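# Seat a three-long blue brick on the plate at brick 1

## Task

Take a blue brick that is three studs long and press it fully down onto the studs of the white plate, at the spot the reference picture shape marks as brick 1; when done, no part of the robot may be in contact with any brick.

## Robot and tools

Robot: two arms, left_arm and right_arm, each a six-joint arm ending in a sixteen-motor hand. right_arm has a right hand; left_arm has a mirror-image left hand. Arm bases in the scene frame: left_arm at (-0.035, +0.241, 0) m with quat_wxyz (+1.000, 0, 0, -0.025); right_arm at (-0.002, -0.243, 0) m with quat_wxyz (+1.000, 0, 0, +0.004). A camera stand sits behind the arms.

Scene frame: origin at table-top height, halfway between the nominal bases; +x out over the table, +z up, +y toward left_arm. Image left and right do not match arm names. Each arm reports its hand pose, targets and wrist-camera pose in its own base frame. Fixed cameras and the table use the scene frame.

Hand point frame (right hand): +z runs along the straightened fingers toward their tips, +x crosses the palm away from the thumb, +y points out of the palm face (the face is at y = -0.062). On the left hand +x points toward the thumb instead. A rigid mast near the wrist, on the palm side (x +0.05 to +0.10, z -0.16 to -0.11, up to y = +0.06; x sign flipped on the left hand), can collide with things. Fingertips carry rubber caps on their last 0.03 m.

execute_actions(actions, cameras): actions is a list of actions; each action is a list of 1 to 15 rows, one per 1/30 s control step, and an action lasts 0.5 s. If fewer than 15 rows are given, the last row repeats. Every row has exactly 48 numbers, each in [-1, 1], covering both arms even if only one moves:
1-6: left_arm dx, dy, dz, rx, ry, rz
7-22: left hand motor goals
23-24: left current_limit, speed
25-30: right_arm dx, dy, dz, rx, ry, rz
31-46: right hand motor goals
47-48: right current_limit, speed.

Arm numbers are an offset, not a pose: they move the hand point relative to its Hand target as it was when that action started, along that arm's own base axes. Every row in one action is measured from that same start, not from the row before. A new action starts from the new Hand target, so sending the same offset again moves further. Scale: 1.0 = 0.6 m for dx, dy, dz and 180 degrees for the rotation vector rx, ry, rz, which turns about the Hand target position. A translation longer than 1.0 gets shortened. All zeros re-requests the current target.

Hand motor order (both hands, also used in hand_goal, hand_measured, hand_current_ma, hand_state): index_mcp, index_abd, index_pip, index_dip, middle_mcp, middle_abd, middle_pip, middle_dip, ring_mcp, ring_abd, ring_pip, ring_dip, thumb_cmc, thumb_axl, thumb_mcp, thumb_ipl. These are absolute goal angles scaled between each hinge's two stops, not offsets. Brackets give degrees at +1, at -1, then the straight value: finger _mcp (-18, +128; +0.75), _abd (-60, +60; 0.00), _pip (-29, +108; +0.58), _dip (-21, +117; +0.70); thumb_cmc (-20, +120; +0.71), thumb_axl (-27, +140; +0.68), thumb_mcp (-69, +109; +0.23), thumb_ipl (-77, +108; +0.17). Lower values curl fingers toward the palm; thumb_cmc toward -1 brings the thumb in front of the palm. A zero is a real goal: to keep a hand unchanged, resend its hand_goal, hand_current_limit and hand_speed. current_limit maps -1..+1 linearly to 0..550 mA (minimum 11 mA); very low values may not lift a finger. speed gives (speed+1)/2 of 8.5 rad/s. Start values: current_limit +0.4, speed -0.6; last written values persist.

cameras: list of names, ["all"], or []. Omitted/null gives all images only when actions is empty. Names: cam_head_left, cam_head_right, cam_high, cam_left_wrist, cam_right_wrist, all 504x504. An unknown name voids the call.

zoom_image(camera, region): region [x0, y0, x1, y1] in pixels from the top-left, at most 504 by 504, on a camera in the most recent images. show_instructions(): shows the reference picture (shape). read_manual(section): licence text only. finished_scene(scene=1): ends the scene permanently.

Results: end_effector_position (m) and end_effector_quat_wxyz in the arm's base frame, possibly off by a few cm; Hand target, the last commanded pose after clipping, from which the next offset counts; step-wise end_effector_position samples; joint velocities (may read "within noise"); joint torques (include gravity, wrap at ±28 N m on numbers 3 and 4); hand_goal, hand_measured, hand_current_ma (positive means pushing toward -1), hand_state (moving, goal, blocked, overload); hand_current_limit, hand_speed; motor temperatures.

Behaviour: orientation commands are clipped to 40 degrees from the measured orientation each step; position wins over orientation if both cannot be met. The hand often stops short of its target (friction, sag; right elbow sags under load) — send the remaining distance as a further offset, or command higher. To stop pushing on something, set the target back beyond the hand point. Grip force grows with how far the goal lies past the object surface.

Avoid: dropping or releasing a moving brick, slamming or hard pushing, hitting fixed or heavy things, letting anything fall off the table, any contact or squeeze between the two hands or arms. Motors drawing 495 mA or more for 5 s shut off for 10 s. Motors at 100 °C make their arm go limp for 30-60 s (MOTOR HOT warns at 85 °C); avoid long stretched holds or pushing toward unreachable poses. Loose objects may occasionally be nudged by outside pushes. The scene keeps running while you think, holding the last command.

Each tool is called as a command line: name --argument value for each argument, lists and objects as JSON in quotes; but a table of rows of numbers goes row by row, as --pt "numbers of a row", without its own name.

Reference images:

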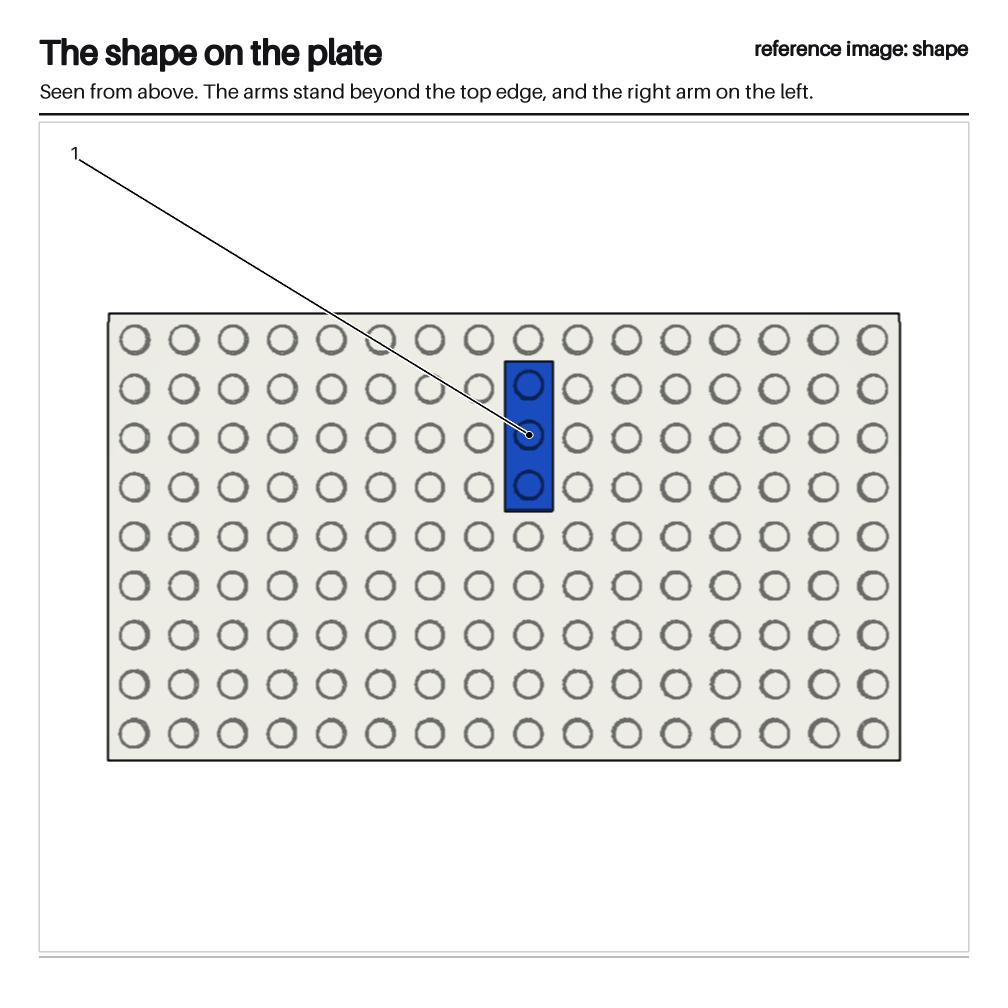

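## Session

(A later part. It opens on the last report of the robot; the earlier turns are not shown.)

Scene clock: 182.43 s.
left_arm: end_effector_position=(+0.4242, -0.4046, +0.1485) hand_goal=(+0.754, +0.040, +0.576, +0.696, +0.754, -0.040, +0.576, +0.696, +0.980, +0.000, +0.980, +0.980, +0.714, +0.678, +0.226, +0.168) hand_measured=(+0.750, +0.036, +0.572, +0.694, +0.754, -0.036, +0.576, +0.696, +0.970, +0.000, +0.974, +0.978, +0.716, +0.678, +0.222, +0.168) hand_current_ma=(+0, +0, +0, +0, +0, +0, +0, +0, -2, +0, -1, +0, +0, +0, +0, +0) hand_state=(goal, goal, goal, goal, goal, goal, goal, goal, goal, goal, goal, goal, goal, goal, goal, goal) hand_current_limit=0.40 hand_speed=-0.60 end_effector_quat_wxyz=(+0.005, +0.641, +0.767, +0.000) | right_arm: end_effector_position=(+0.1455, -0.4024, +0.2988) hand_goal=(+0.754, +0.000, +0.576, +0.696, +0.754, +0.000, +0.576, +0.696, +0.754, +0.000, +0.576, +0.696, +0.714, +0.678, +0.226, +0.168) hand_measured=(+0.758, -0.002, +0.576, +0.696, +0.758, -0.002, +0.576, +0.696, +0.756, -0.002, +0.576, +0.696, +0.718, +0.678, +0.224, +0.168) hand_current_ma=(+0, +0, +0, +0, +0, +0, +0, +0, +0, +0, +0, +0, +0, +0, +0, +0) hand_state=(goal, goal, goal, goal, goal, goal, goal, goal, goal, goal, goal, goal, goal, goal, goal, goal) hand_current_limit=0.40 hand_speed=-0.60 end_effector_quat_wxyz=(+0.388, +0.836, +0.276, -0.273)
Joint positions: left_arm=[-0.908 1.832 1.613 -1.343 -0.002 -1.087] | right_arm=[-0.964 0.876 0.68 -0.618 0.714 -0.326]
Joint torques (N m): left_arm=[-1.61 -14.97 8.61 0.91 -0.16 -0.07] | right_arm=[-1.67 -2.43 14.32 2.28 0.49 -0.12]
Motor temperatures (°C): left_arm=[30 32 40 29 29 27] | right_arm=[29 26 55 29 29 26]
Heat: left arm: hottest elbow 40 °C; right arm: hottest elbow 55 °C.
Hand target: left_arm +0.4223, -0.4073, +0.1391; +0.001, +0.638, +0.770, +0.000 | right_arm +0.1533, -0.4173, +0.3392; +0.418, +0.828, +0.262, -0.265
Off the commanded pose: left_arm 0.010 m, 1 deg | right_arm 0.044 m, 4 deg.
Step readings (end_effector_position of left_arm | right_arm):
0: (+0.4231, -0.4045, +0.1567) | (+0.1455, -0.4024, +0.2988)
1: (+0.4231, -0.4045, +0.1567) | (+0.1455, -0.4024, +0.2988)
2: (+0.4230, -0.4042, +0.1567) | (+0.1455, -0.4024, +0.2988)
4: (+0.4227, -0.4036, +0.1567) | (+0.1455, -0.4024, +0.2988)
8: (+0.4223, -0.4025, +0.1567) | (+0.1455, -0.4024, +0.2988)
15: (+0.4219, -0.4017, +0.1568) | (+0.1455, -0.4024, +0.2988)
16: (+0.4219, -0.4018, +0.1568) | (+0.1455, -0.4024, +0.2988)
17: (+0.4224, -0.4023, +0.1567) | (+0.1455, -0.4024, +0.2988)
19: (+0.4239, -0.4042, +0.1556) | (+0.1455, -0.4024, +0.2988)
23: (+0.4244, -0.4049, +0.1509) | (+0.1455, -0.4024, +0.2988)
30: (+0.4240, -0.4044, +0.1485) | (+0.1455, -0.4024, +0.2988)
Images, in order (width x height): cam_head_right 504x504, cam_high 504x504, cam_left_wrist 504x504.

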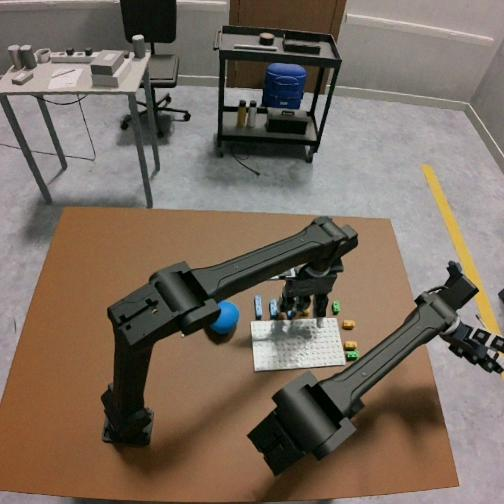

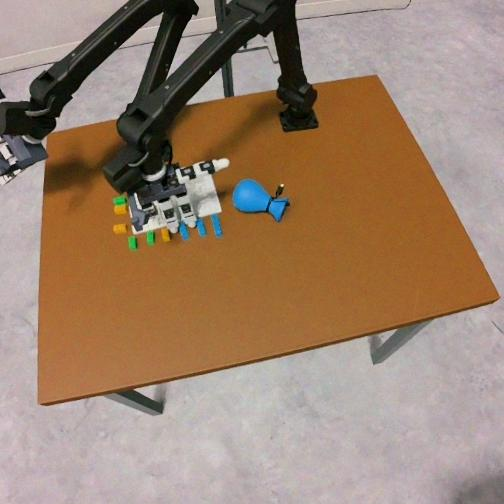

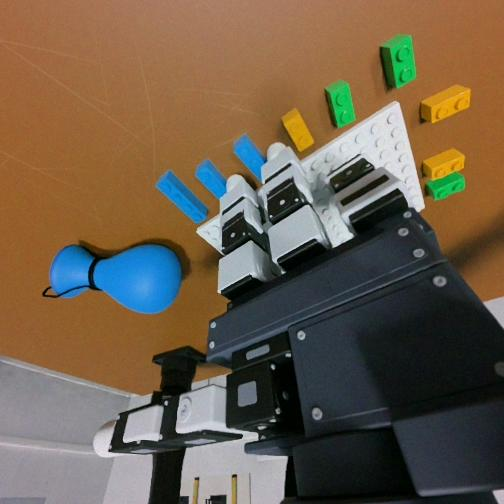

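execute_actions --actions '[[[0.001,0.001,-0.02,0,0,0,0.754,0.04,0.576,0.696,0.754,-0.04,0.576,0.696,0.98,0,0.98,0.98,0.714,0.678,0.226,0.168,0.4,-0.6,0,0,0,0,0,0,0.754,0,0.576,0.696,0.754,0,0.576,0.696,0.754,0,0.576,0.696,0.714,0.678,0.226,0.168,0.4,-0.6]],[[0,0,-0.012,0,0,0,0.754,0.04,0.576,0.696,0.754,-0.04,0.576,0.696,0.98,0,0.98,0.98,0.714,0.678,0.226,0.168,0.4,-0.6,0,0,0,0,0,0,0.754,0,0.576,0.696,0.754,0,0.576,0.696,0.754,0,0.576,0.696,0.714,0.678,0.226,0.168,0.4,-0.6]]]' --cameras '["cam_head_right","cam_left_wrist","cam_high"]'

zoom_image --camera "cam_left_wrist" --region '[180, 80, 340, 240]'

zoom_image --camera "cam_high" --region '[110, 160, 230, 260]'

zoom_image --camera "cam_head_right" --region '[240, 270, 340, 370]'

Scene clock: 187.43 s.
left_arm: end_effector_position=(+0.4240, -0.4044, +0.1360) hand_goal=(+0.754, +0.040, +0.576, +0.696, +0.754, -0.040, +0.576, +0.696, +0.980, +0.000, +0.980, +0.980, +0.714, +0.678, +0.226, +0.168) hand_measured=(+0.750, +0.036, +0.572, +0.694, +0.754, -0.036, +0.576, +0.696, +0.970, +0.000, +0.974, +0.978, +0.716, +0.678, +0.222, +0.168) hand_current_ma=(+0, +0, +0, +0, +0, +0, +0, +0, -2, +0, -1, +0, +0, +0, +0, +0) hand_state=(goal, goal, goal, goal, goal, goal, goal, goal, goal, goal, goal, goal, goal, goal, goal, goal) hand_current_limit=0.40 hand_speed=-0.60 end_effector_quat_wxyz=(+0.010, +0.641, +0.767, -0.001) | right_arm: end_effector_position=(+0.1455, -0.4024, +0.2988) hand_goal=(+0.754, +0.000, +0.576, +0.696, +0.754, +0.000, +0.576, +0.696, +0.754, +0.000, +0.576, +0.696, +0.714, +0.678, +0.226, +0.168) hand_measured=(+0.758, -0.002, +0.576, +0.696, +0.758, -0.002, +0.576, +0.696, +0.756, -0.002, +0.576, +0.696, +0.718, +0.678, +0.224, +0.168) hand_current_ma=(+0, +0, +0, +0, +0, +0, +0, +0, +0, +0, +0, +0, +0, +0, +0, +0) hand_state=(goal, goal, goal, goal, goal, goal, goal, goal, goal, goal, goal, goal, goal, goal, goal, goal) hand_current_limit=0.40 hand_speed=-0.60 end_effector_quat_wxyz=(+0.388, +0.836, +0.276, -0.273)
Joint positions: left_arm=[-0.908 1.832 1.579 -1.297 -0.002 -1.087] | right_arm=[-0.964 0.876 0.68 -0.618 0.714 -0.326]
Joint torques (N m): left_arm=[-1.49 -14.04 8.54 0.83 -0.17 -0.07] | right_arm=[-1.61 -2.49 14.34 2.29 0.51 -0.12]
Motor temperatures (°C): left_arm=[30 32 40 29 29 27] | right_arm=[29 26 56 29 29 26]
Heat: left arm: hottest elbow 40 °C; right arm: hottest elbow 56 °C.
Hand target: left_arm +0.4228, -0.4066, +0.1198; +0.001, +0.638, +0.770, +0.000 | right_arm +0.1533, -0.4173, +0.3392; +0.418, +0.828, +0.262, -0.265
Off the commanded pose: left_arm 0.016 m, 1 deg | right_arm 0.044 m, 4 deg.
Step readings (end_effector_position of left_arm | right_arm):
0: (+0.4242, -0.4046, +0.1485) | (+0.1455, -0.4024, +0.2988)
1: (+0.4242, -0.4045, +0.1484) | (+0.1455, -0.4024, +0.2988)
2: (+0.4244, -0.4048, +0.1478) | (+0.1455, -0.4024, +0.2988)
4: (+0.4247, -0.4052, +0.1459) | (+0.1455, -0.4024, +0.2988)
8: (+0.4238, -0.4040, +0.1412) | (+0.1455, -0.4024, +0.2988)
15: (+0.4238, -0.4041, +0.1401) | (+0.1455, -0.4024, +0.2988)
16: (+0.4239, -0.4042, +0.1401) | (+0.1455, -0.4024, +0.2988)
17: (+0.4241, -0.4045, +0.1400) | (+0.1455, -0.4024, +0.2988)
19: (+0.4244, -0.4049, +0.1391) | (+0.1455, -0.4024, +0.2988)
23: (+0.4241, -0.4044, +0.1367) | (+0.1455, -0.4024, +0.2988)
30: (+0.4240, -0.4044, +0.1360) | (+0.1455, -0.4024, +0.2988)
Images, in order (width x height): cam_head_right 504x504, cam_high 504x504, cam_left_wrist 504x504.

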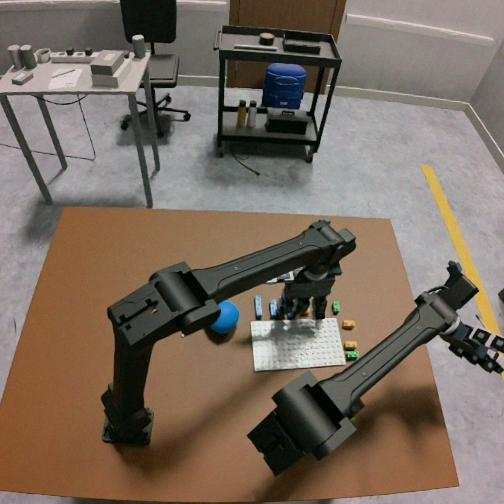

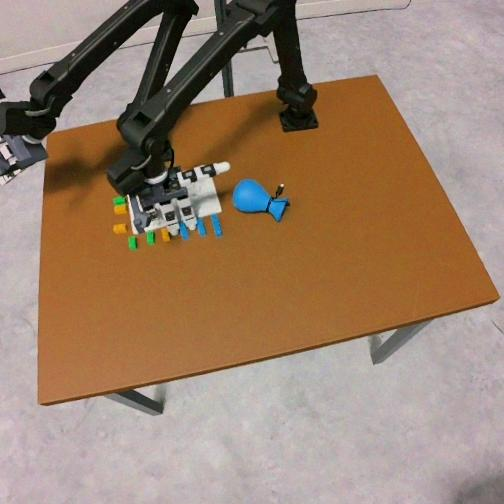

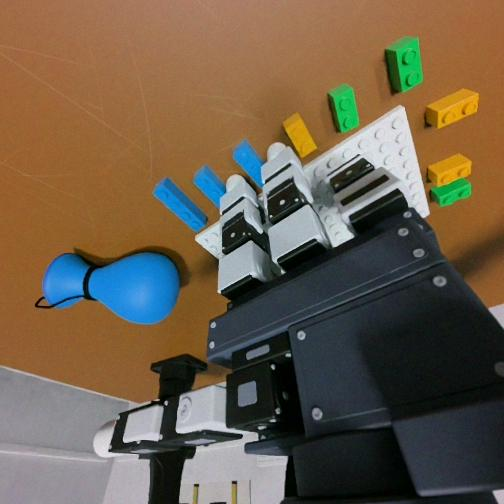

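Scaled by 3.150 from the camera's 504x504 image, which has a finer 720x720 frame.

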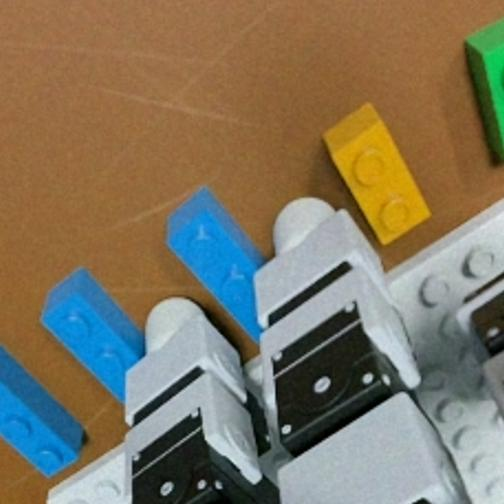

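Scaled by 4.200 from the camera's 504x504 image, which has a finer 720x720 frame.

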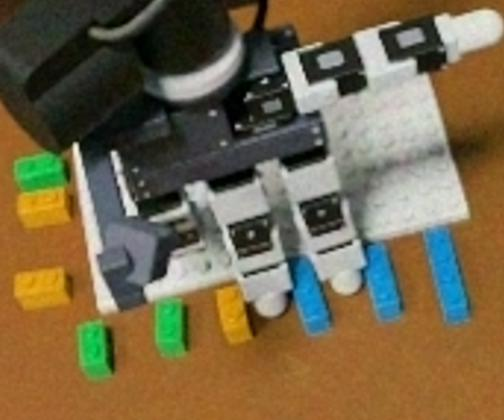

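Scaled by 5.040 from the camera's 504x504 image, which has a finer 720x720 frame.

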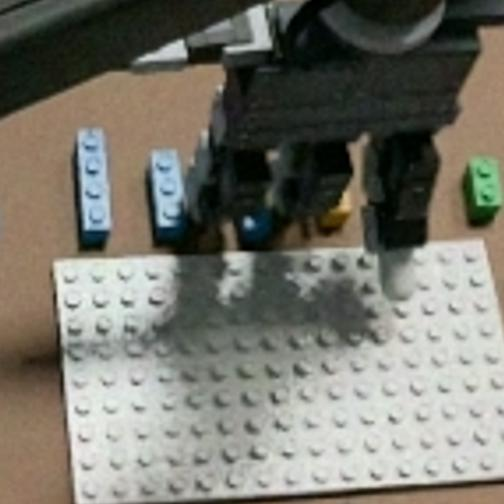

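execute_actions --actions '[[[0,0,-0.016,0,0,0,0.754,0.04,0.576,0.696,0.754,-0.04,0.576,0.696,0.98,0,0.98,0.98,0.714,0.678,0.226,0.168,0.4,-0.6,0,0,0,0,0,0,0.754,0,0.576,0.696,0.754,0,0.576,0.696,0.754,0,0.576,0.696,0.714,0.678,0.226,0.168,0.4,-0.6]],[[0,0,0,0,0,0,0.754,-0.05,0.576,0.696,0.754,0.05,0.576,0.696,0.98,0,0.98,0.98,0.714,0.678,0.226,0.168,0.4,-0.94,0,0,0,0,0,0,0.754,0,0.576,0.696,0.754,0,0.576,0.696,0.754,0,0.576,0.696,0.714,0.678,0.226,0.168,0.4,-0.6]],[[0,0,0,0,0,0,0.754,-0.13,0.576,0.696,0.754,0.13,0.576,0.696,0.98,0,0.98,0.98,0.714,0.678,0.226,0.168,0.4,-0.94,0,0,0,0,0,0,0.754,0,0.576,0.696,0.754,0,0.576,0.696,0.754,0,0.576,0.696,0.714,0.678,0.226,0.168,0.4,-0.6]]]' --cameras '["cam_head_right","cam_left_wrist","cam_high"]'

zoom_image --camera "cam_left_wrist" --region '[180, 80, 340, 240]'

zoom_image --camera "cam_high" --region '[110, 160, 230, 260]'

Scene clock: 193.07 s.
left_arm: end_effector_position=(+0.4256, -0.4041, +0.1349) hand_goal=(+0.754, -0.130, +0.576, +0.696, +0.754, +0.130, +0.576, +0.696, +0.980, +0.000, +0.980, +0.980, +0.714, +0.678, +0.226, +0.168) hand_measured=(+0.768, +0.014, +0.586, +0.700, +0.754, +0.116, +0.576, +0.696, +0.970, +0.000, +0.974, +0.978, +0.716, +0.678, +0.222, +0.168) hand_current_ma=(+4, +250, +2, +0, +0, -3, +0, +0, -2, +0, -1, +0, +0, +0, +0, +0) hand_state=(goal, blocked, goal, goal, goal, goal, goal, goal, goal, goal, goal, goal, goal, goal, goal, goal) hand_current_limit=0.40 hand_speed=-0.94 end_effector_quat_wxyz=(+0.014, +0.640, +0.768, +0.002) | right_arm: end_effector_position=(+0.1455, -0.4024, +0.2988) hand_goal=(+0.754, +0.000, +0.576, +0.696, +0.754, +0.000, +0.576, +0.696, +0.754, +0.000, +0.576, +0.696, +0.714, +0.678, +0.226, +0.168) hand_measured=(+0.758, -0.002, +0.576, +0.696, +0.758, -0.002, +0.576, +0.696, +0.756, -0.002, +0.576, +0.696, +0.718, +0.678, +0.224, +0.168) hand_current_ma=(+0, +0, +0, +0, +0, +0, +0, +0, +0, +0, +0, +0, +0, +0, +0, +0) hand_state=(goal, goal, goal, goal, goal, goal, goal, goal, goal, goal, goal, goal, goal, goal, goal, goal) hand_current_limit=0.40 hand_speed=-0.60 end_effector_quat_wxyz=(+0.388, +0.836, +0.276, -0.273)
Joint positions: left_arm=[-0.908 1.832 1.574 -1.286 -0.01 -1.089] | right_arm=[-0.964 0.876 0.68 -0.618 0.714 -0.326]
Joint torques (N m): left_arm=[-1.61 -13.51 7.72 1.28 0.17 -0.05] | right_arm=[-1.67 -2.37 14.34 2.28 0.5 -0.12]
Motor temperatures (°C): left_arm=[30 31 40 29 29 27] | right_arm=[29 26 56 29 29 26]
Heat: left arm: hottest elbow 40 °C; right arm: hottest elbow 56 °C.
Hand target: left_arm +0.4228, -0.4067, +0.1101; +0.001, +0.638, +0.770, +0.000 | right_arm +0.1533, -0.4173, +0.3392; +0.418, +0.828, +0.262, -0.265
Off the commanded pose: left_arm 0.025 m, 2 deg | right_arm 0.044 m, 4 deg.
Step readings (end_effector_position of left_arm | right_arm):
0: (+0.4241, -0.4045, +0.1360) | (+0.1455, -0.4024, +0.2988)
1: (+0.4241, -0.4045, +0.1360) | (+0.1455, -0.4024, +0.2988)
2: (+0.4242, -0.4046, +0.1356) | (+0.1455, -0.4024, +0.2988)
4: (+0.4242, -0.4046, +0.1349) | (+0.1455, -0.4024, +0.2988)
8: (+0.4245, -0.4050, +0.1349) | (+0.1455, -0.4024, +0.2988)
15: (+0.4249, -0.4055, +0.1349) | (+0.1455, -0.4024, +0.2988)
16: (+0.4250, -0.4056, +0.1349) | (+0.1455, -0.4024, +0.2988)
17: (+0.4250, -0.4056, +0.1349) | (+0.1455, -0.4024, +0.2988)
19: (+0.4250, -0.4056, +0.1349) | (+0.1455, -0.4024, +0.2988)
23: (+0.4251, -0.4055, +0.1350) | (+0.1455, -0.4024, +0.2988)
30: (+0.4253, -0.4053, +0.1351) | (+0.1455, -0.4024, +0.2988)
31: (+0.4253, -0.4053, +0.1351) | (+0.1455, -0.4024, +0.2988)
32: (+0.4253, -0.4053, +0.1351) | (+0.1455, -0.4024, +0.2988)
34: (+0.4252, -0.4050, +0.1349) | (+0.1455, -0.4024, +0.2988)
38: (+0.4253, -0.4045, +0.1348) | (+0.1455, -0.4024, +0.2988)
45: (+0.4256, -0.4041, +0.1349) | (+0.1455, -0.4024, +0.2988)
Images, in order (width x height): cam_head_right 504x504, cam_high 504x504, cam_left_wrist 504x504.

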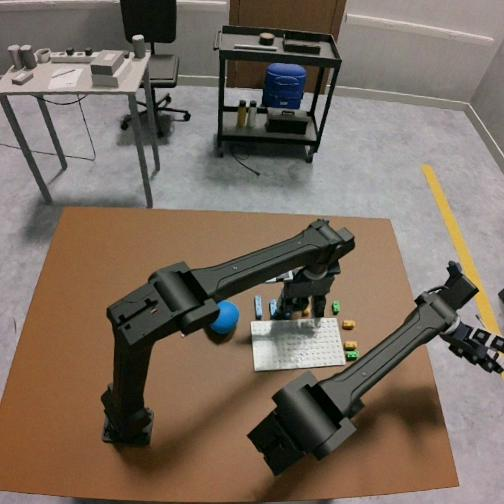

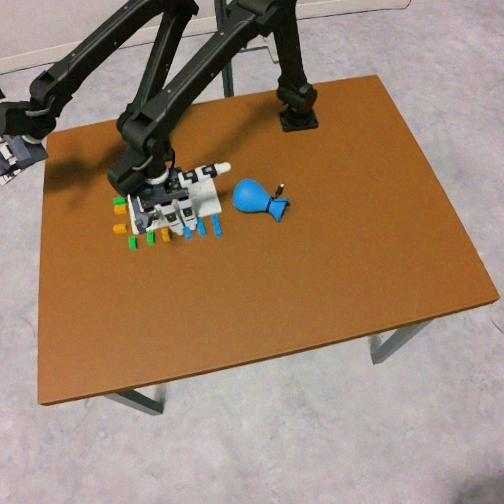

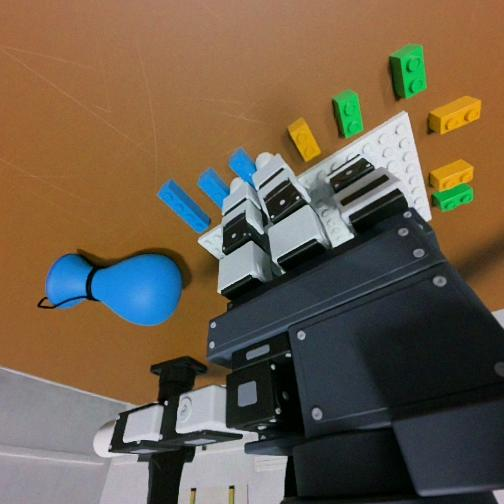

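Scaled by 3.150 from the camera's 504x504 image, which has a finer 720x720 frame.

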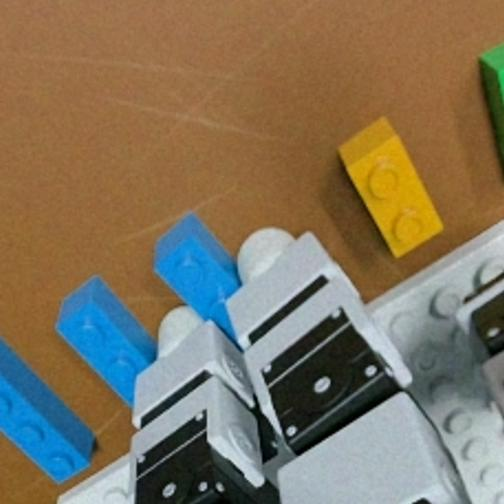

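Scaled by 4.200 from the camera's 504x504 image, which has a finer 720x720 frame.

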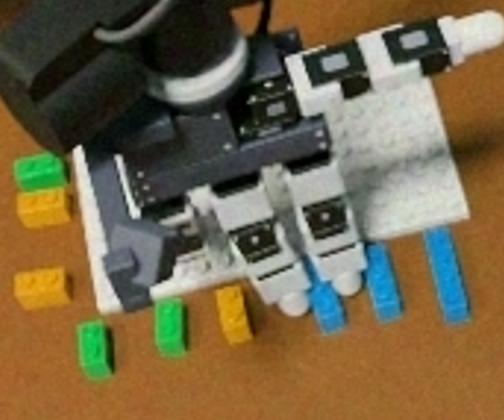

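execute_actions --actions '[[[-0.003,0,0.05,0,0,0,0.754,-0.03,0.576,0.696,0.754,0.06,0.576,0.696,0.98,0,0.98,0.98,0.714,0.678,0.226,0.168,0.4,-0.94,0,0,0,0,0,0,0.754,0,0.576,0.696,0.754,0,0.576,0.696,0.754,0,0.576,0.696,0.714,0.678,0.226,0.168,0.4,-0.6]]]' --cameras '["cam_left_wrist","cam_high"]'

zoom_image --camera "cam_left_wrist" --region '[180, 80, 340, 240]'

zoom_image --camera "cam_high" --region '[150, 200, 210, 250]'

Scene clock: 197.93 s.
left_arm: end_effector_position=(+0.4212, -0.3990, +0.1348) hand_goal=(+0.754, -0.030, +0.576, +0.696, +0.754, +0.060, +0.576, +0.696, +0.980, +0.000, +0.980, +0.980, +0.714, +0.678, +0.226, +0.168) hand_measured=(+0.754, -0.034, +0.578, +0.698, +0.738, +0.052, +0.566, +0.692, +0.970, +0.000, +0.974, +0.978, +0.716, +0.678, +0.222, +0.168) hand_current_ma=(+0, +0, +0, +0, -5, -1, -2, +0, -2, +0, -1, +0, +0, +0, +0, +0) hand_state=(goal, goal, goal, goal, goal, goal, goal, goal, goal, goal, goal, goal, goal, goal, goal, goal) hand_current_limit=0.40 hand_speed=-0.94 end_effector_quat_wxyz=(+0.000, +0.641, +0.768, +0.004) | right_arm: end_effector_position=(+0.1455, -0.4024, +0.2988) hand_goal=(+0.754, +0.000, +0.576, +0.696, +0.754, +0.000, +0.576, +0.696, +0.754, +0.000, +0.576, +0.696, +0.714, +0.678, +0.226, +0.168) hand_measured=(+0.758, -0.002, +0.576, +0.696, +0.758, -0.002, +0.576, +0.696, +0.756, -0.002, +0.576, +0.696, +0.718, +0.678, +0.224, +0.168) hand_current_ma=(+0, +0, +0, +0, +0, +0, +0, +0, +0, +0, +0, +0, +0, +0, +0, +0) hand_state=(goal, goal, goal, goal, goal, goal, goal, goal, goal, goal, goal, goal, goal, goal, goal, goal) hand_current_limit=0.40 hand_speed=-0.60 end_effector_quat_wxyz=(+0.388, +0.836, +0.276, -0.273)
Joint positions: left_arm=[-0.908 1.832 1.576 -1.315 -0.007 -1.089] | right_arm=[-0.964 0.876 0.68 -0.618 0.714 -0.326]
Joint torques (N m): left_arm=[-1.67 -15.27 11.15 -0.32 0.07 -0.07] | right_arm=[-1.67 -2.43 14.37 2.3 0.49 -0.12]
Motor temperatures (°C): left_arm=[30 31 39 29 29 27] | right_arm=[29 26 57 29 29 26]
Heat: left arm: hottest elbow 39 °C; right arm: hottest elbow 57 °C.
Hand target: left_arm +0.4210, -0.4067, +0.1402; +0.001, +0.638, +0.770, +0.000 | right_arm +0.1533, -0.4173, +0.3392; +0.418, +0.828, +0.262, -0.265
Off the commanded pose: left_arm 0.009 m, 1 deg | right_arm 0.044 m, 4 deg.
Step readings (end_effector_position of left_arm | right_arm):
0: (+0.4256, -0.4041, +0.1349) | (+0.1455, -0.4024, +0.2988)
1: (+0.4255, -0.4040, +0.1349) | (+0.1455, -0.4024, +0.2988)
2: (+0.4250, -0.4033, +0.1348) | (+0.1455, -0.4024, +0.2988)
4: (+0.4237, -0.4016, +0.1346) | (+0.1455, -0.4024, +0.2988)
8: (+0.4220, -0.3998, +0.1348) | (+0.1455, -0.4024, +0.2988)
15: (+0.4212, -0.3990, +0.1348) | (+0.1455, -0.4024, +0.2988)
Images, in order (width x height): cam_high 504x504, cam_left_wrist 504x504.

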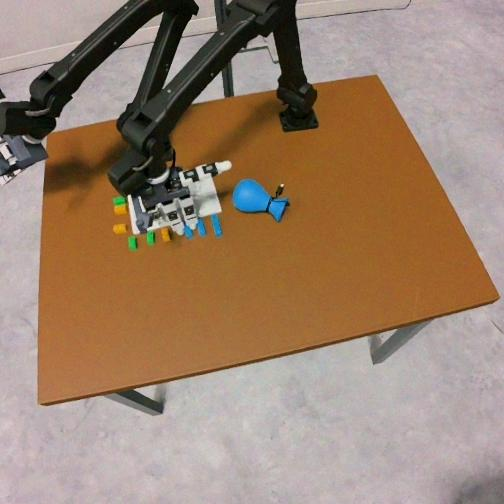

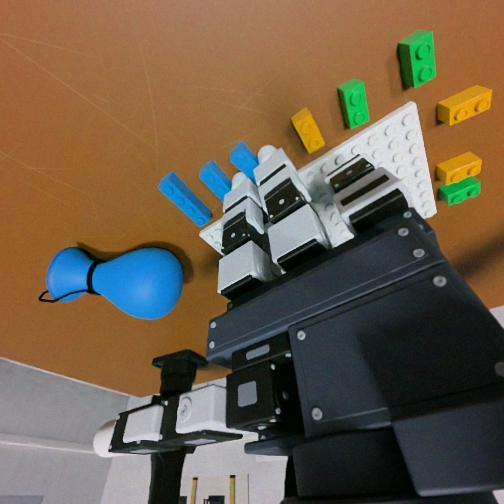

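Scaled by 3.150 from the camera's 504x504 image, which has a finer 720x720 frame.

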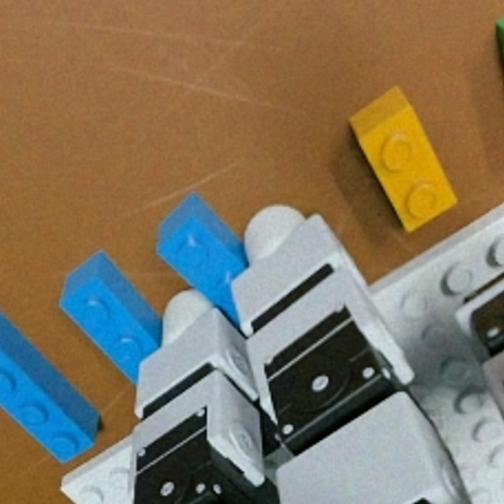

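Scaled by 8.400 from the camera's 504x504 image, which has a finer 720x720 frame.

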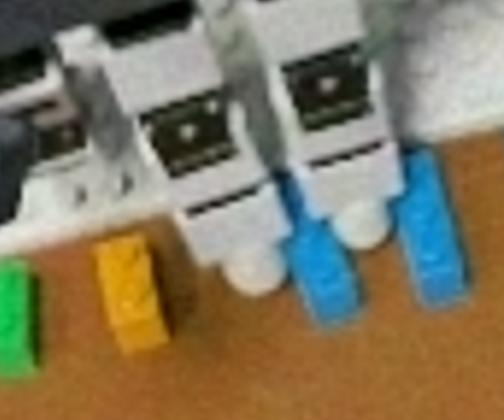

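execute_actions --actions '[[[0,0,0.011,0,0,0,0.754,-0.03,0.576,0.696,0.754,0.06,0.576,0.696,0.98,0,0.98,0.98,0.714,0.678,0.226,0.168,0.4,-0.94,0,0,0,0,0,0,0.754,0,0.576,0.696,0.754,0,0.576,0.696,0.754,0,0.576,0.696,0.714,0.678,0.226,0.168,0.4,-0.6]],[[0,0,0,0,0,0,0.754,-0.14,0.576,0.696,0.754,0.14,0.576,0.696,0.98,0,0.98,0.98,0.714,0.678,0.226,0.168,0.4,-0.94,0,0,0,0,0,0,0.754,0,0.576,0.696,0.754,0,0.576,0.696,0.754,0,0.576,0.696,0.714,0.678,0.226,0.168,0.4,-0.6]]]' --cameras '["cam_left_wrist","cam_high"]'

zoom_image --camera "cam_left_wrist" --region '[180, 80, 340, 240]'

zoom_image --camera "cam_high" --region '[150, 200, 210, 250]'

Scene clock: 204.13 s.
left_arm: end_effector_position=(+0.4177, -0.3956, +0.1347) hand_goal=(+0.754, -0.140, +0.576, +0.696, +0.754, +0.140, +0.576, +0.696, +0.980, +0.000, +0.980, +0.980, +0.714, +0.678, +0.226, +0.168) hand_measured=(+0.760, -0.050, +0.578, +0.698, +0.742, +0.058, +0.566, +0.692, +0.970, +0.000, +0.974, +0.978, +0.716, +0.678, +0.222, +0.168) hand_current_ma=(+1, +102, +0, +0, -4, -84, -2, +0, -2, +0, -1, +0, +0, +0, +0, +0) hand_state=(goal, blocked, goal, goal, goal, blocked, goal, goal, goal, goal, goal, goal, goal, goal, goal, goal) hand_current_limit=0.40 hand_speed=-0.94 end_effector_quat_wxyz=(-0.010, +0.641, +0.768, +0.004) | right_arm: end_effector_position=(+0.1455, -0.4024, +0.2988) hand_goal=(+0.754, +0.000, +0.576, +0.696, +0.754, +0.000, +0.576, +0.696, +0.754, +0.000, +0.576, +0.696, +0.714, +0.678, +0.226, +0.168) hand_measured=(+0.758, -0.002, +0.576, +0.696, +0.758, -0.002, +0.576, +0.696, +0.756, -0.002, +0.576, +0.696, +0.718, +0.678, +0.224, +0.168) hand_current_ma=(+0, +0, +0, +0, +0, +0, +0, +0, +0, +0, +0, +0, +0, +0, +0, +0) hand_state=(goal, goal, goal, goal, goal, goal, goal, goal, goal, goal, goal, goal, goal, goal, goal, goal) hand_current_limit=0.40 hand_speed=-0.60 end_effector_quat_wxyz=(+0.388, +0.836, +0.276, -0.273)
Joint positions: left_arm=[-0.908 1.832 1.577 -1.337 -0.004 -1.089] | right_arm=[-0.964 0.876 0.68 -0.618 0.714 -0.326]
Joint torques (N m): left_arm=[-1.73 -15.56 11.84 -0.17 -0.06 -0.07] | right_arm=[-1.61 -2.43 14.34 2.28 0.5 -0.12]
Motor temperatures (°C): left_arm=[30 32 40 29 29 27] | right_arm=[29 26 57 29 29 26]
Heat: left arm: hottest elbow 40 °C; right arm: hottest elbow 57 °C.
Hand target: left_arm +0.4210, -0.4068, +0.1468; +0.001, +0.638, +0.770, +0.000 | right_arm +0.1533, -0.4173, +0.3392; +0.418, +0.828, +0.262, -0.265
Off the commanded pose: left_arm 0.017 m, 1 deg | right_arm 0.044 m, 4 deg.
Step readings (end_effector_position of left_arm | right_arm):
0: (+0.4212, -0.3990, +0.1348) | (+0.1455, -0.4024, +0.2988)
1: (+0.4211, -0.3990, +0.1348) | (+0.1455, -0.4024, +0.2988)
2: (+0.4210, -0.3989, +0.1350) | (+0.1455, -0.4024, +0.2988)
4: (+0.4201, -0.3981, +0.1351) | (+0.1455, -0.4024, +0.2988)
8: (+0.4185, -0.3963, +0.1348) | (+0.1455, -0.4024, +0.2988)
15: (+0.4179, -0.3958, +0.1347) | (+0.1455, -0.4024, +0.2988)
16: (+0.4179, -0.3958, +0.1347) | (+0.1455, -0.4024, +0.2988)
17: (+0.4179, -0.3958, +0.1347) | (+0.1455, -0.4024, +0.2988)
19: (+0.4179, -0.3957, +0.1347) | (+0.1455, -0.4024, +0.2988)
23: (+0.4178, -0.3957, +0.1347) | (+0.1455, -0.4024, +0.2988)
30: (+0.4177, -0.3956, +0.1347) | (+0.1455, -0.4024, +0.2988)
Images, in order (width x height): cam_high 504x504, cam_left_wrist 504x504.

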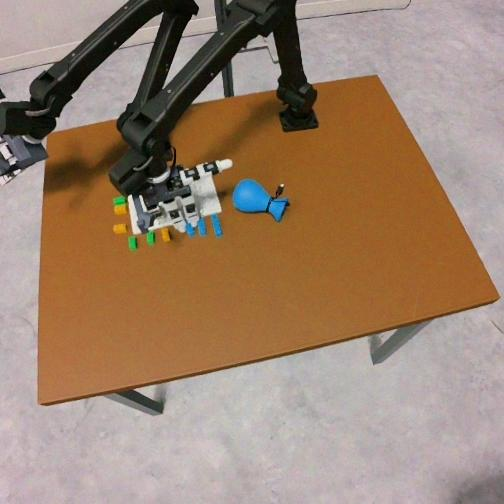

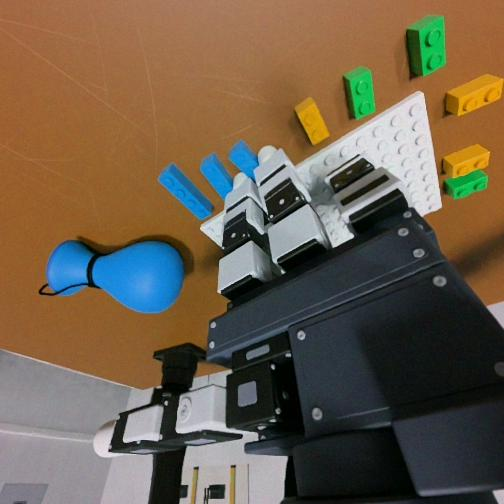

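Scaled by 3.150 from the camera's 504x504 image, which has a finer 720x720 frame.

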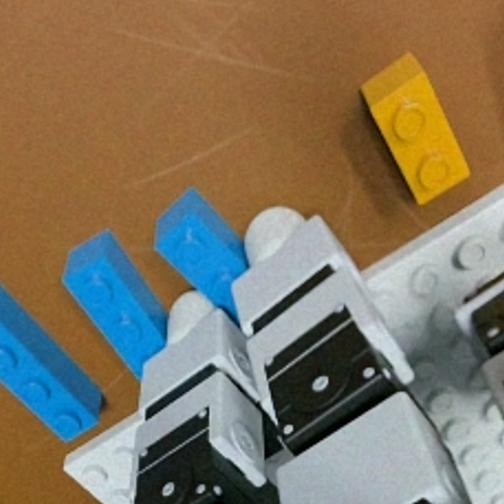

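Scaled by 8.400 from the camera's 504x504 image, which has a finer 720x720 frame.

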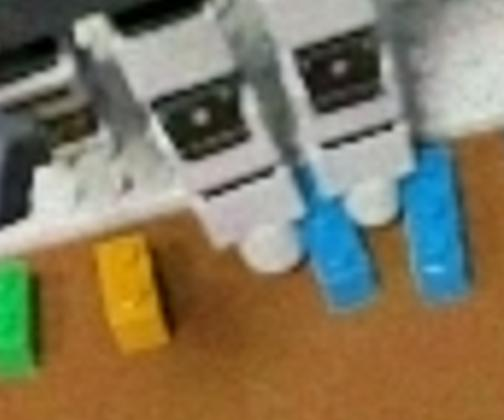

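execute_actions --actions '[[[0,0,0,0,0,0,0.754,-0.3,0.576,0.696,0.754,0.3,0.576,0.696,0.98,0,0.98,0.98,0.714,0.678,0.226,0.168,0.4,-0.9,0,0,0,0,0,0,0.754,0,0.576,0.696,0.754,0,0.576,0.696,0.754,0,0.576,0.696,0.714,0.678,0.226,0.168,0.4,-0.6]],[[0,0,0.02,0,0,0,0.754,-0.3,0.576,0.696,0.754,0.3,0.576,0.696,0.98,0,0.98,0.98,0.714,0.678,0.226,0.168,0.4,-0.9,0,0,0,0,0,0,0.754,0,0.576,0.696,0.754,0,0.576,0.696,0.754,0,0.576,0.696,0.714,0.678,0.226,0.168,0.4,-0.6]],[[0,0,0.03,0,0,0,0.754,-0.3,0.576,0.696,0.754,0.3,0.576,0.696,0.98,0,0.98,0.98,0.714,0.678,0.226,0.168,0.4,-0.9,0,0,0,0,0,0,0.754,0,0.576,0.696,0.754,0,0.576,0.696,0.754,0,0.576,0.696,0.714,0.678,0.226,0.168,0.4,-0.6]]]' --cameras '["cam_left_wrist","cam_high","cam_head_right"]'

zoom_image --camera "cam_left_wrist" --region '[180, 80, 340, 240]'

zoom_image --camera "cam_high" --region '[150, 200, 210, 250]'

Scene clock: 211.70 s.
left_arm: end_effector_position=(+0.4173, -0.3952, +0.1544) hand_goal=(+0.754, -0.300, +0.576, +0.696, +0.754, +0.300, +0.576, +0.696, +0.980, +0.000, +0.980, +0.980, +0.714, +0.678, +0.226, +0.168) hand_measured=(+0.768, -0.066, +0.584, +0.698, +0.740, +0.058, +0.566, +0.692, +0.970, +0.000, +0.974, +0.978, +0.716, +0.678, +0.222, +0.168) hand_current_ma=(+5, +385, +1, +0, -5, -385, -2, +0, -2, +0, -1, +0, +0, +0, +0, +0) hand_state=(goal, blocked, goal, goal, goal, blocked, goal, goal, goal, goal, goal, goal, goal, goal, goal, goal) hand_current_limit=0.40 hand_speed=-0.90 end_effector_quat_wxyz=(-0.021, +0.640, +0.768, +0.006) | right_arm: end_effector_position=(+0.1455, -0.4024, +0.2988) hand_goal=(+0.754, +0.000, +0.576, +0.696, +0.754, +0.000, +0.576, +0.696, +0.754, +0.000, +0.576, +0.696, +0.714, +0.678, +0.226, +0.168) hand_measured=(+0.758, -0.002, +0.576, +0.696, +0.758, -0.002, +0.576, +0.696, +0.756, -0.002, +0.576, +0.696, +0.718, +0.678, +0.224, +0.168) hand_current_ma=(+0, +0, +0, +0, +0, +0, +0, +0, +0, +0, +0, +0, +0, +0, +0, +0) hand_state=(goal, goal, goal, goal, goal, goal, goal, goal, goal, goal, goal, goal, goal, goal, goal, goal) hand_current_limit=0.40 hand_speed=-0.60 end_effector_quat_wxyz=(+0.388, +0.836, +0.276, -0.273)
Joint positions: left_arm=[-0.908 1.832 1.631 -1.412 -0.004 -1.089] | right_arm=[-0.964 0.876 0.68 -0.618 0.714 -0.326]
Joint torques (N m): left_arm=[-1.73 -16.85 12.18 -0.18 -0.06 -0.07] | right_arm=[-1.73 -2.49 14.34 2.24 0.5 -0.13]
Motor temperatures (°C): left_arm=[30 32 39 29 29 27] | right_arm=[29 26 58 29 29 26]
Heat: left arm: hottest elbow 39 °C; right arm: hottest elbow 58 °C.
Hand target: left_arm +0.4210, -0.4067, +0.1768; +0.001, +0.638, +0.770, +0.000 | right_arm +0.1533, -0.4173, +0.3392; +0.418, +0.828, +0.262, -0.265
Off the commanded pose: left_arm 0.025 m, 3 deg | right_arm 0.044 m, 4 deg.
Step readings (end_effector_position of left_arm | right_arm):
0: (+0.4177, -0.3956, +0.1347) | (+0.1455, -0.4024, +0.2988)
1: (+0.4177, -0.3956, +0.1347) | (+0.1455, -0.4024, +0.2988)
2: (+0.4177, -0.3956, +0.1347) | (+0.1455, -0.4024, +0.2988)
4: (+0.4177, -0.3955, +0.1347) | (+0.1455, -0.4024, +0.2988)
8: (+0.4175, -0.3954, +0.1347) | (+0.1455, -0.4024, +0.2988)
15: (+0.4175, -0.3953, +0.1347) | (+0.1455, -0.4024, +0.2988)
16: (+0.4175, -0.3953, +0.1347) | (+0.1455, -0.4024, +0.2988)
17: (+0.4173, -0.3951, +0.1352) | (+0.1455, -0.4024, +0.2988)
19: (+0.4165, -0.3940, +0.1360) | (+0.1455, -0.4024, +0.2988)
23: (+0.4164, -0.3939, +0.1391) | (+0.1455, -0.4024, +0.2988)
30: (+0.4168, -0.3945, +0.1410) | (+0.1455, -0.4024, +0.2988)
31: (+0.4167, -0.3944, +0.1410) | (+0.1455, -0.4024, +0.2988)
32: (+0.4164, -0.3940, +0.1418) | (+0.1455, -0.4024, +0.2988)
34: (+0.4156, -0.3930, +0.1440) | (+0.1455, -0.4024, +0.2988)
38: (+0.4169, -0.3946, +0.1512) | (+0.1455, -0.4024, +0.2988)
45: (+0.4176, -0.3955, +0.1545) | (+0.1455, -0.4024, +0.2988)
Images, in order (width x height): cam_head_right 504x504, cam_high 504x504, cam_left_wrist 504x504.

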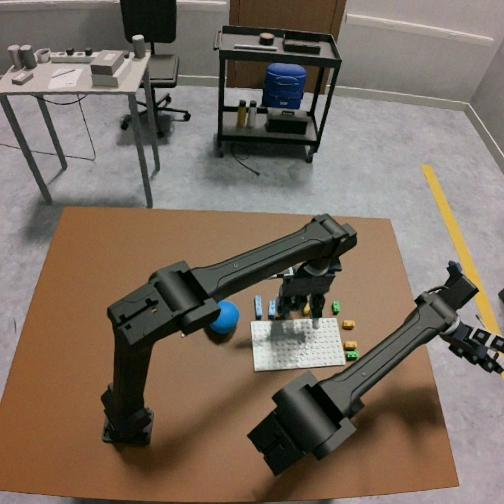

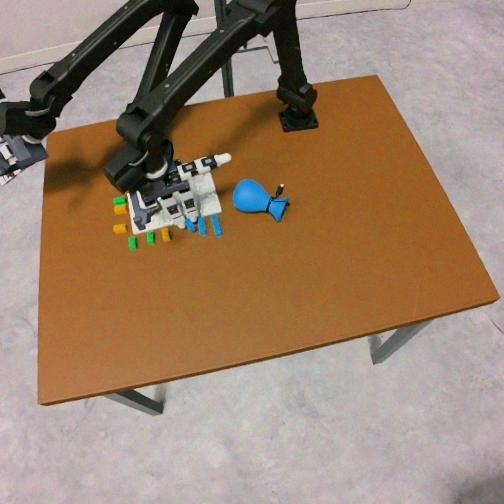

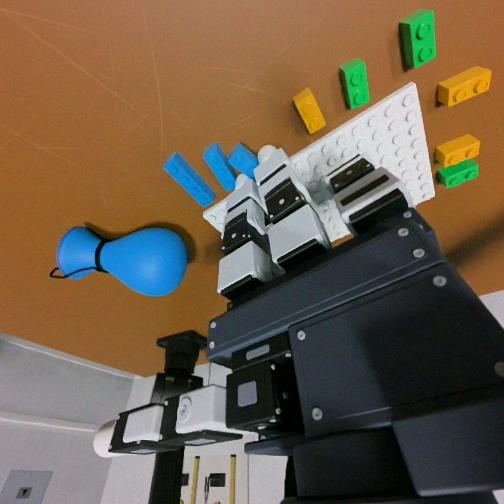

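Scaled by 3.150 from the camera's 504x504 image, which has a finer 720x720 frame.

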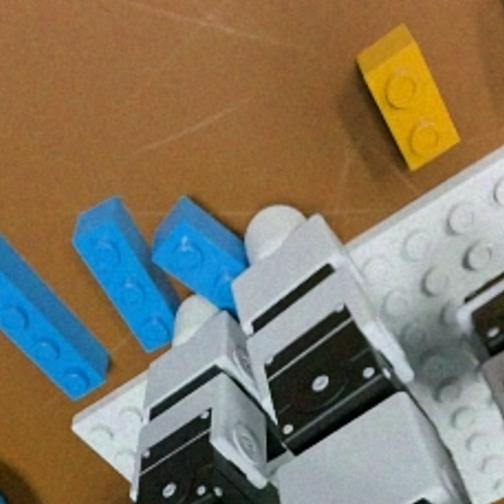

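Scaled by 8.400 from the camera's 504x504 image, which has a finer 720x720 frame.

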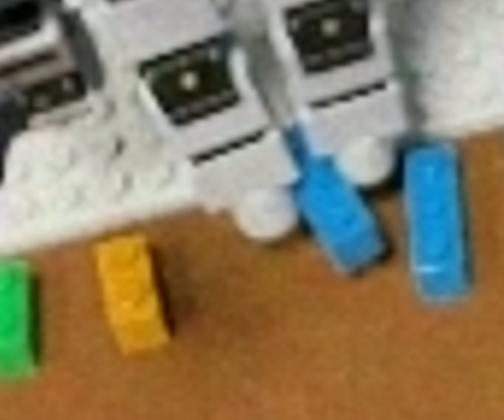

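zoom_image --camera "cam_left_wrist" --region '[220, 135, 290, 205]'

zoom_image --camera "cam_head_right" --region '[260, 280, 340, 340]'

Scaled by 7.200 from the camera's 504x504 image, which has a finer 720x720 frame.

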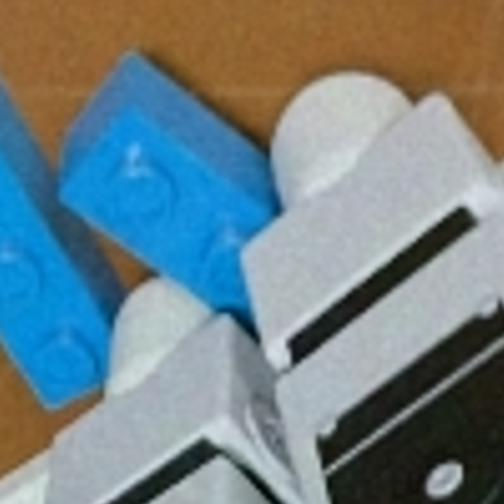

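Scaled by 6.300 from the camera's 504x504 image, which has a finer 720x720 frame.

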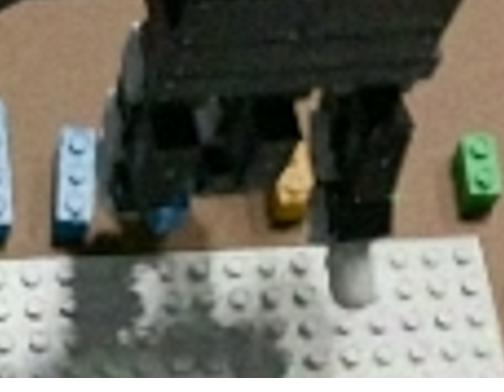

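execute_actions --actions '[[[0.03,0.0015,0.03,0,0,-0.01,0.754,-0.3,0.576,0.696,0.754,0.3,0.576,0.696,0.98,0,0.98,0.98,0.714,0.678,0.226,0.168,0.4,-0.9,0,0,0,0,0,0,0.754,0,0.576,0.696,0.754,0,0.576,0.696,0.754,0,0.576,0.696,0.714,0.678,0.226,0.168,0.4,-0.6]],[[0.06,0.003,0.02,0,0,-0.02,0.754,-0.3,0.576,0.696,0.754,0.3,0.576,0.696,0.98,0,0.98,0.98,0.714,0.678,0.226,0.168,0.4,-0.9,0,0,0,0,0,0,0.754,0,0.576,0.696,0.754,0,0.576,0.696,0.754,0,0.576,0.696,0.714,0.678,0.226,0.168,0.4,-0.6]],[[0.06,0.003,0,0,0,-0.015,0.754,-0.3,0.576,0.696,0.754,0.3,0.576,0.696,0.98,0,0.98,0.98,0.714,0.678,0.226,0.168,0.4,-0.9,0,0,0,0,0,0,0.754,0,0.576,0.696,0.754,0,0.576,0.696,0.754,0,0.576,0.696,0.714,0.678,0.226,0.168,0.4,-0.6]],[[0,0,-0.03,0,0,0,0.754,-0.3,0.576,0.696,0.754,0.3,0.576,0.696,0.98,0,0.98,0.98,0.714,0.678,0.226,0.168,0.4,-0.9,0,0,0,0,0,0,0.754,0,0.576,0.696,0.754,0,0.576,0.696,0.754,0,0.576,0.696,0.714,0.678,0.226,0.168,0.4,-0.6]]]' --cameras '["cam_left_wrist","cam_high","cam_head_right"]'

zoom_image --camera "cam_left_wrist" --region '[200, 115, 320, 235]'

zoom_image --camera "cam_high" --region '[150, 200, 222, 260]'

Scene clock: 231.40 s.
left_arm: end_effector_position=(+0.5027, -0.3965, +0.2039) hand_goal=(+0.754, -0.300, +0.576, +0.696, +0.754, +0.300, +0.576, +0.696, +0.980, +0.000, +0.980, +0.980, +0.714, +0.678, +0.226, +0.168) hand_measured=(+0.770, -0.066, +0.584, +0.698, +0.738, +0.058, +0.566, +0.692, +0.970, +0.000, +0.974, +0.978, +0.716, +0.678, +0.222, +0.168) hand_current_ma=(+5, +385, +1, +0, -5, -385, -2, +0, -2, +0, -1, +0, +0, +0, +0, +0) hand_state=(goal, blocked, goal, goal, goal, blocked, goal, goal, goal, goal, goal, goal, goal, goal, goal, goal) hand_current_limit=0.40 hand_speed=-0.90 end_effector_quat_wxyz=(+0.006, +0.687, +0.727, +0.001) | right_arm: end_effector_position=(+0.1455, -0.4024, +0.2988) hand_goal=(+0.754, +0.000, +0.576, +0.696, +0.754, +0.000, +0.576, +0.696, +0.754, +0.000, +0.576, +0.696, +0.714, +0.678, +0.226, +0.168) hand_measured=(+0.758, -0.002, +0.576, +0.696, +0.758, -0.002, +0.576, +0.696, +0.756, -0.002, +0.576, +0.696, +0.718, +0.678, +0.224, +0.168) hand_current_ma=(+0, +0, +0, +0, +0, +0, +0, +0, +0, +0, +0, +0, +0, +0, +0, +0) hand_state=(goal, goal, goal, goal, goal, goal, goal, goal, goal, goal, goal, goal, goal, goal, goal, goal) hand_current_limit=0.40 hand_speed=-0.60 end_effector_quat_wxyz=(+0.388, +0.836, +0.276, -0.273)
Joint positions: left_arm=[-0.791 1.909 1.871 -1.521 -0.003 -0.848] | right_arm=[-0.964 0.876 0.68 -0.618 0.714 -0.326]
Joint torques (N m): left_arm=[-0.73 -14.86 10.19 0.8 -0.1 0.2] | right_arm=[-1.61 -2.43 14.32 2.3 0.5 -0.11]
Motor temperatures (°C): left_arm=[30 32 42 29 29 27] | right_arm=[29 26 59 29 28 26]
Heat: left arm: hottest elbow 42 °C; right arm: hottest elbow 59 °C.
Hand target: left_arm +0.5110, -0.4022, +0.1887; +0.001, +0.691, +0.723, +0.000 | right_arm +0.1533, -0.4173, +0.3392; +0.418, +0.828, +0.262, -0.265
Off the commanded pose: left_arm 0.018 m, 1 deg | right_arm 0.044 m, 4 deg.
Step readings (end_effector_position of left_arm | right_arm):
0: (+0.4173, -0.3952, +0.1544) | (+0.1455, -0.4024, +0.2988)
1: (+0.4173, -0.3951, +0.1546) | (+0.1455, -0.4024, +0.2988)
2: (+0.4172, -0.3950, +0.1560) | (+0.1455, -0.4024, +0.2988)
4: (+0.4173, -0.3949, +0.1601) | (+0.1455, -0.4024, +0.2988)
8: (+0.4237, -0.3989, +0.1737) | (+0.1455, -0.4024, +0.2988)
15: (+0.4265, -0.4017, +0.1807) | (+0.1455, -0.4024, +0.2988)
16: (+0.4267, -0.4013, +0.1809) | (+0.1455, -0.4024, +0.2988)
17: (+0.4275, -0.4012, +0.1821) | (+0.1455, -0.4024, +0.2988)
19: (+0.4320, -0.4006, +0.1867) | (+0.1455, -0.4024, +0.2988)
23: (+0.4514, -0.3972, +0.2039) | (+0.1455, -0.4024, +0.2988)
30: (+0.4663, -0.3922, +0.2154) | (+0.1455, -0.4024, +0.2988)
31: (+0.4664, -0.3927, +0.2146) | (+0.1455, -0.4024, +0.2988)
32: (+0.4675, -0.3934, +0.2137) | (+0.1455, -0.4024, +0.2988)
34: (+0.4728, -0.3961, +0.2122) | (+0.1455, -0.4024, +0.2988)
38: (+0.4877, -0.3992, +0.2076) | (+0.1455, -0.4024, +0.2988)
45: (+0.4988, -0.3925, +0.2035) | (+0.1455, -0.4024, +0.2988)
46: (+0.4991, -0.3925, +0.2036) | (+0.1455, -0.4024, +0.2988)
47: (+0.4991, -0.3926, +0.2036) | (+0.1455, -0.4024, +0.2988)
49: (+0.4996, -0.3932, +0.2036) | (+0.1455, -0.4024, +0.2988)
53: (+0.5017, -0.3954, +0.2036) | (+0.1455, -0.4024, +0.2988)
60: (+0.5026, -0.3964, +0.2039) | (+0.1455, -0.4024, +0.2988)
Images, in order (width x height): cam_head_right 504x504, cam_high 504x504, cam_left_wrist 504x504.

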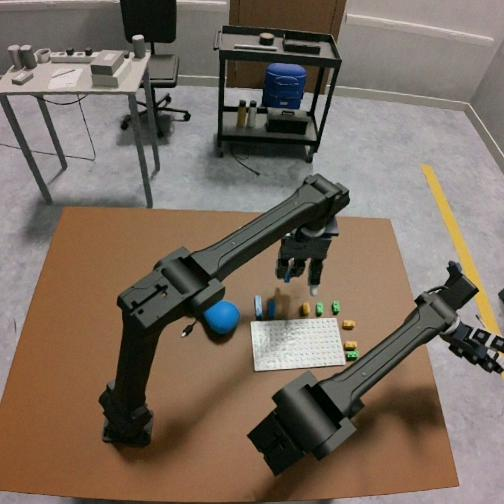

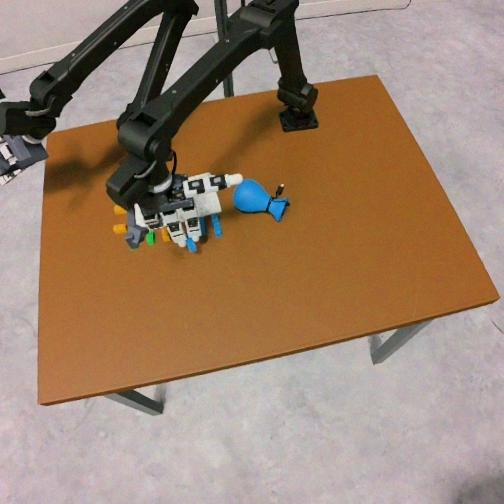

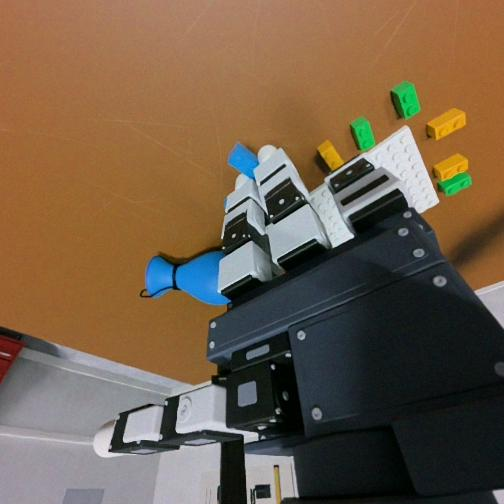

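Scaled by 4.200 from the camera's 504x504 image, which has a finer 720x720 frame.

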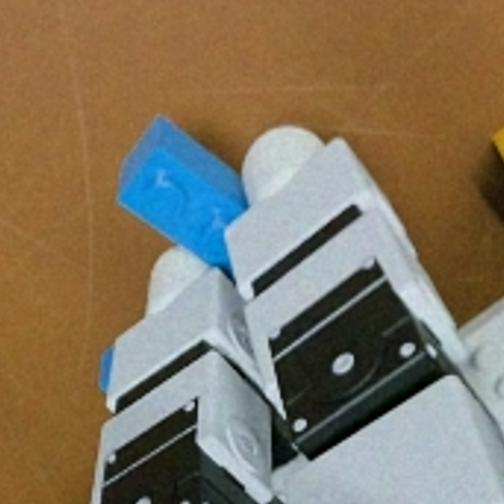

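Scaled by 7.000 from the camera's 504x504 image, which has a finer 720x720 frame.

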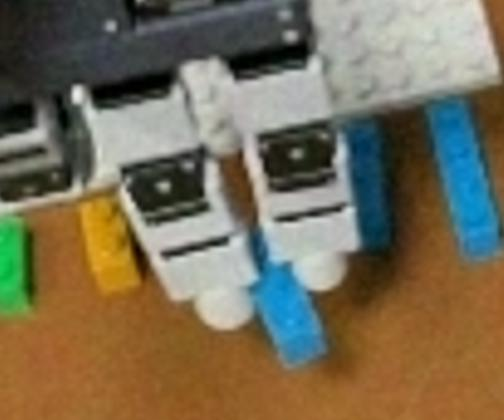

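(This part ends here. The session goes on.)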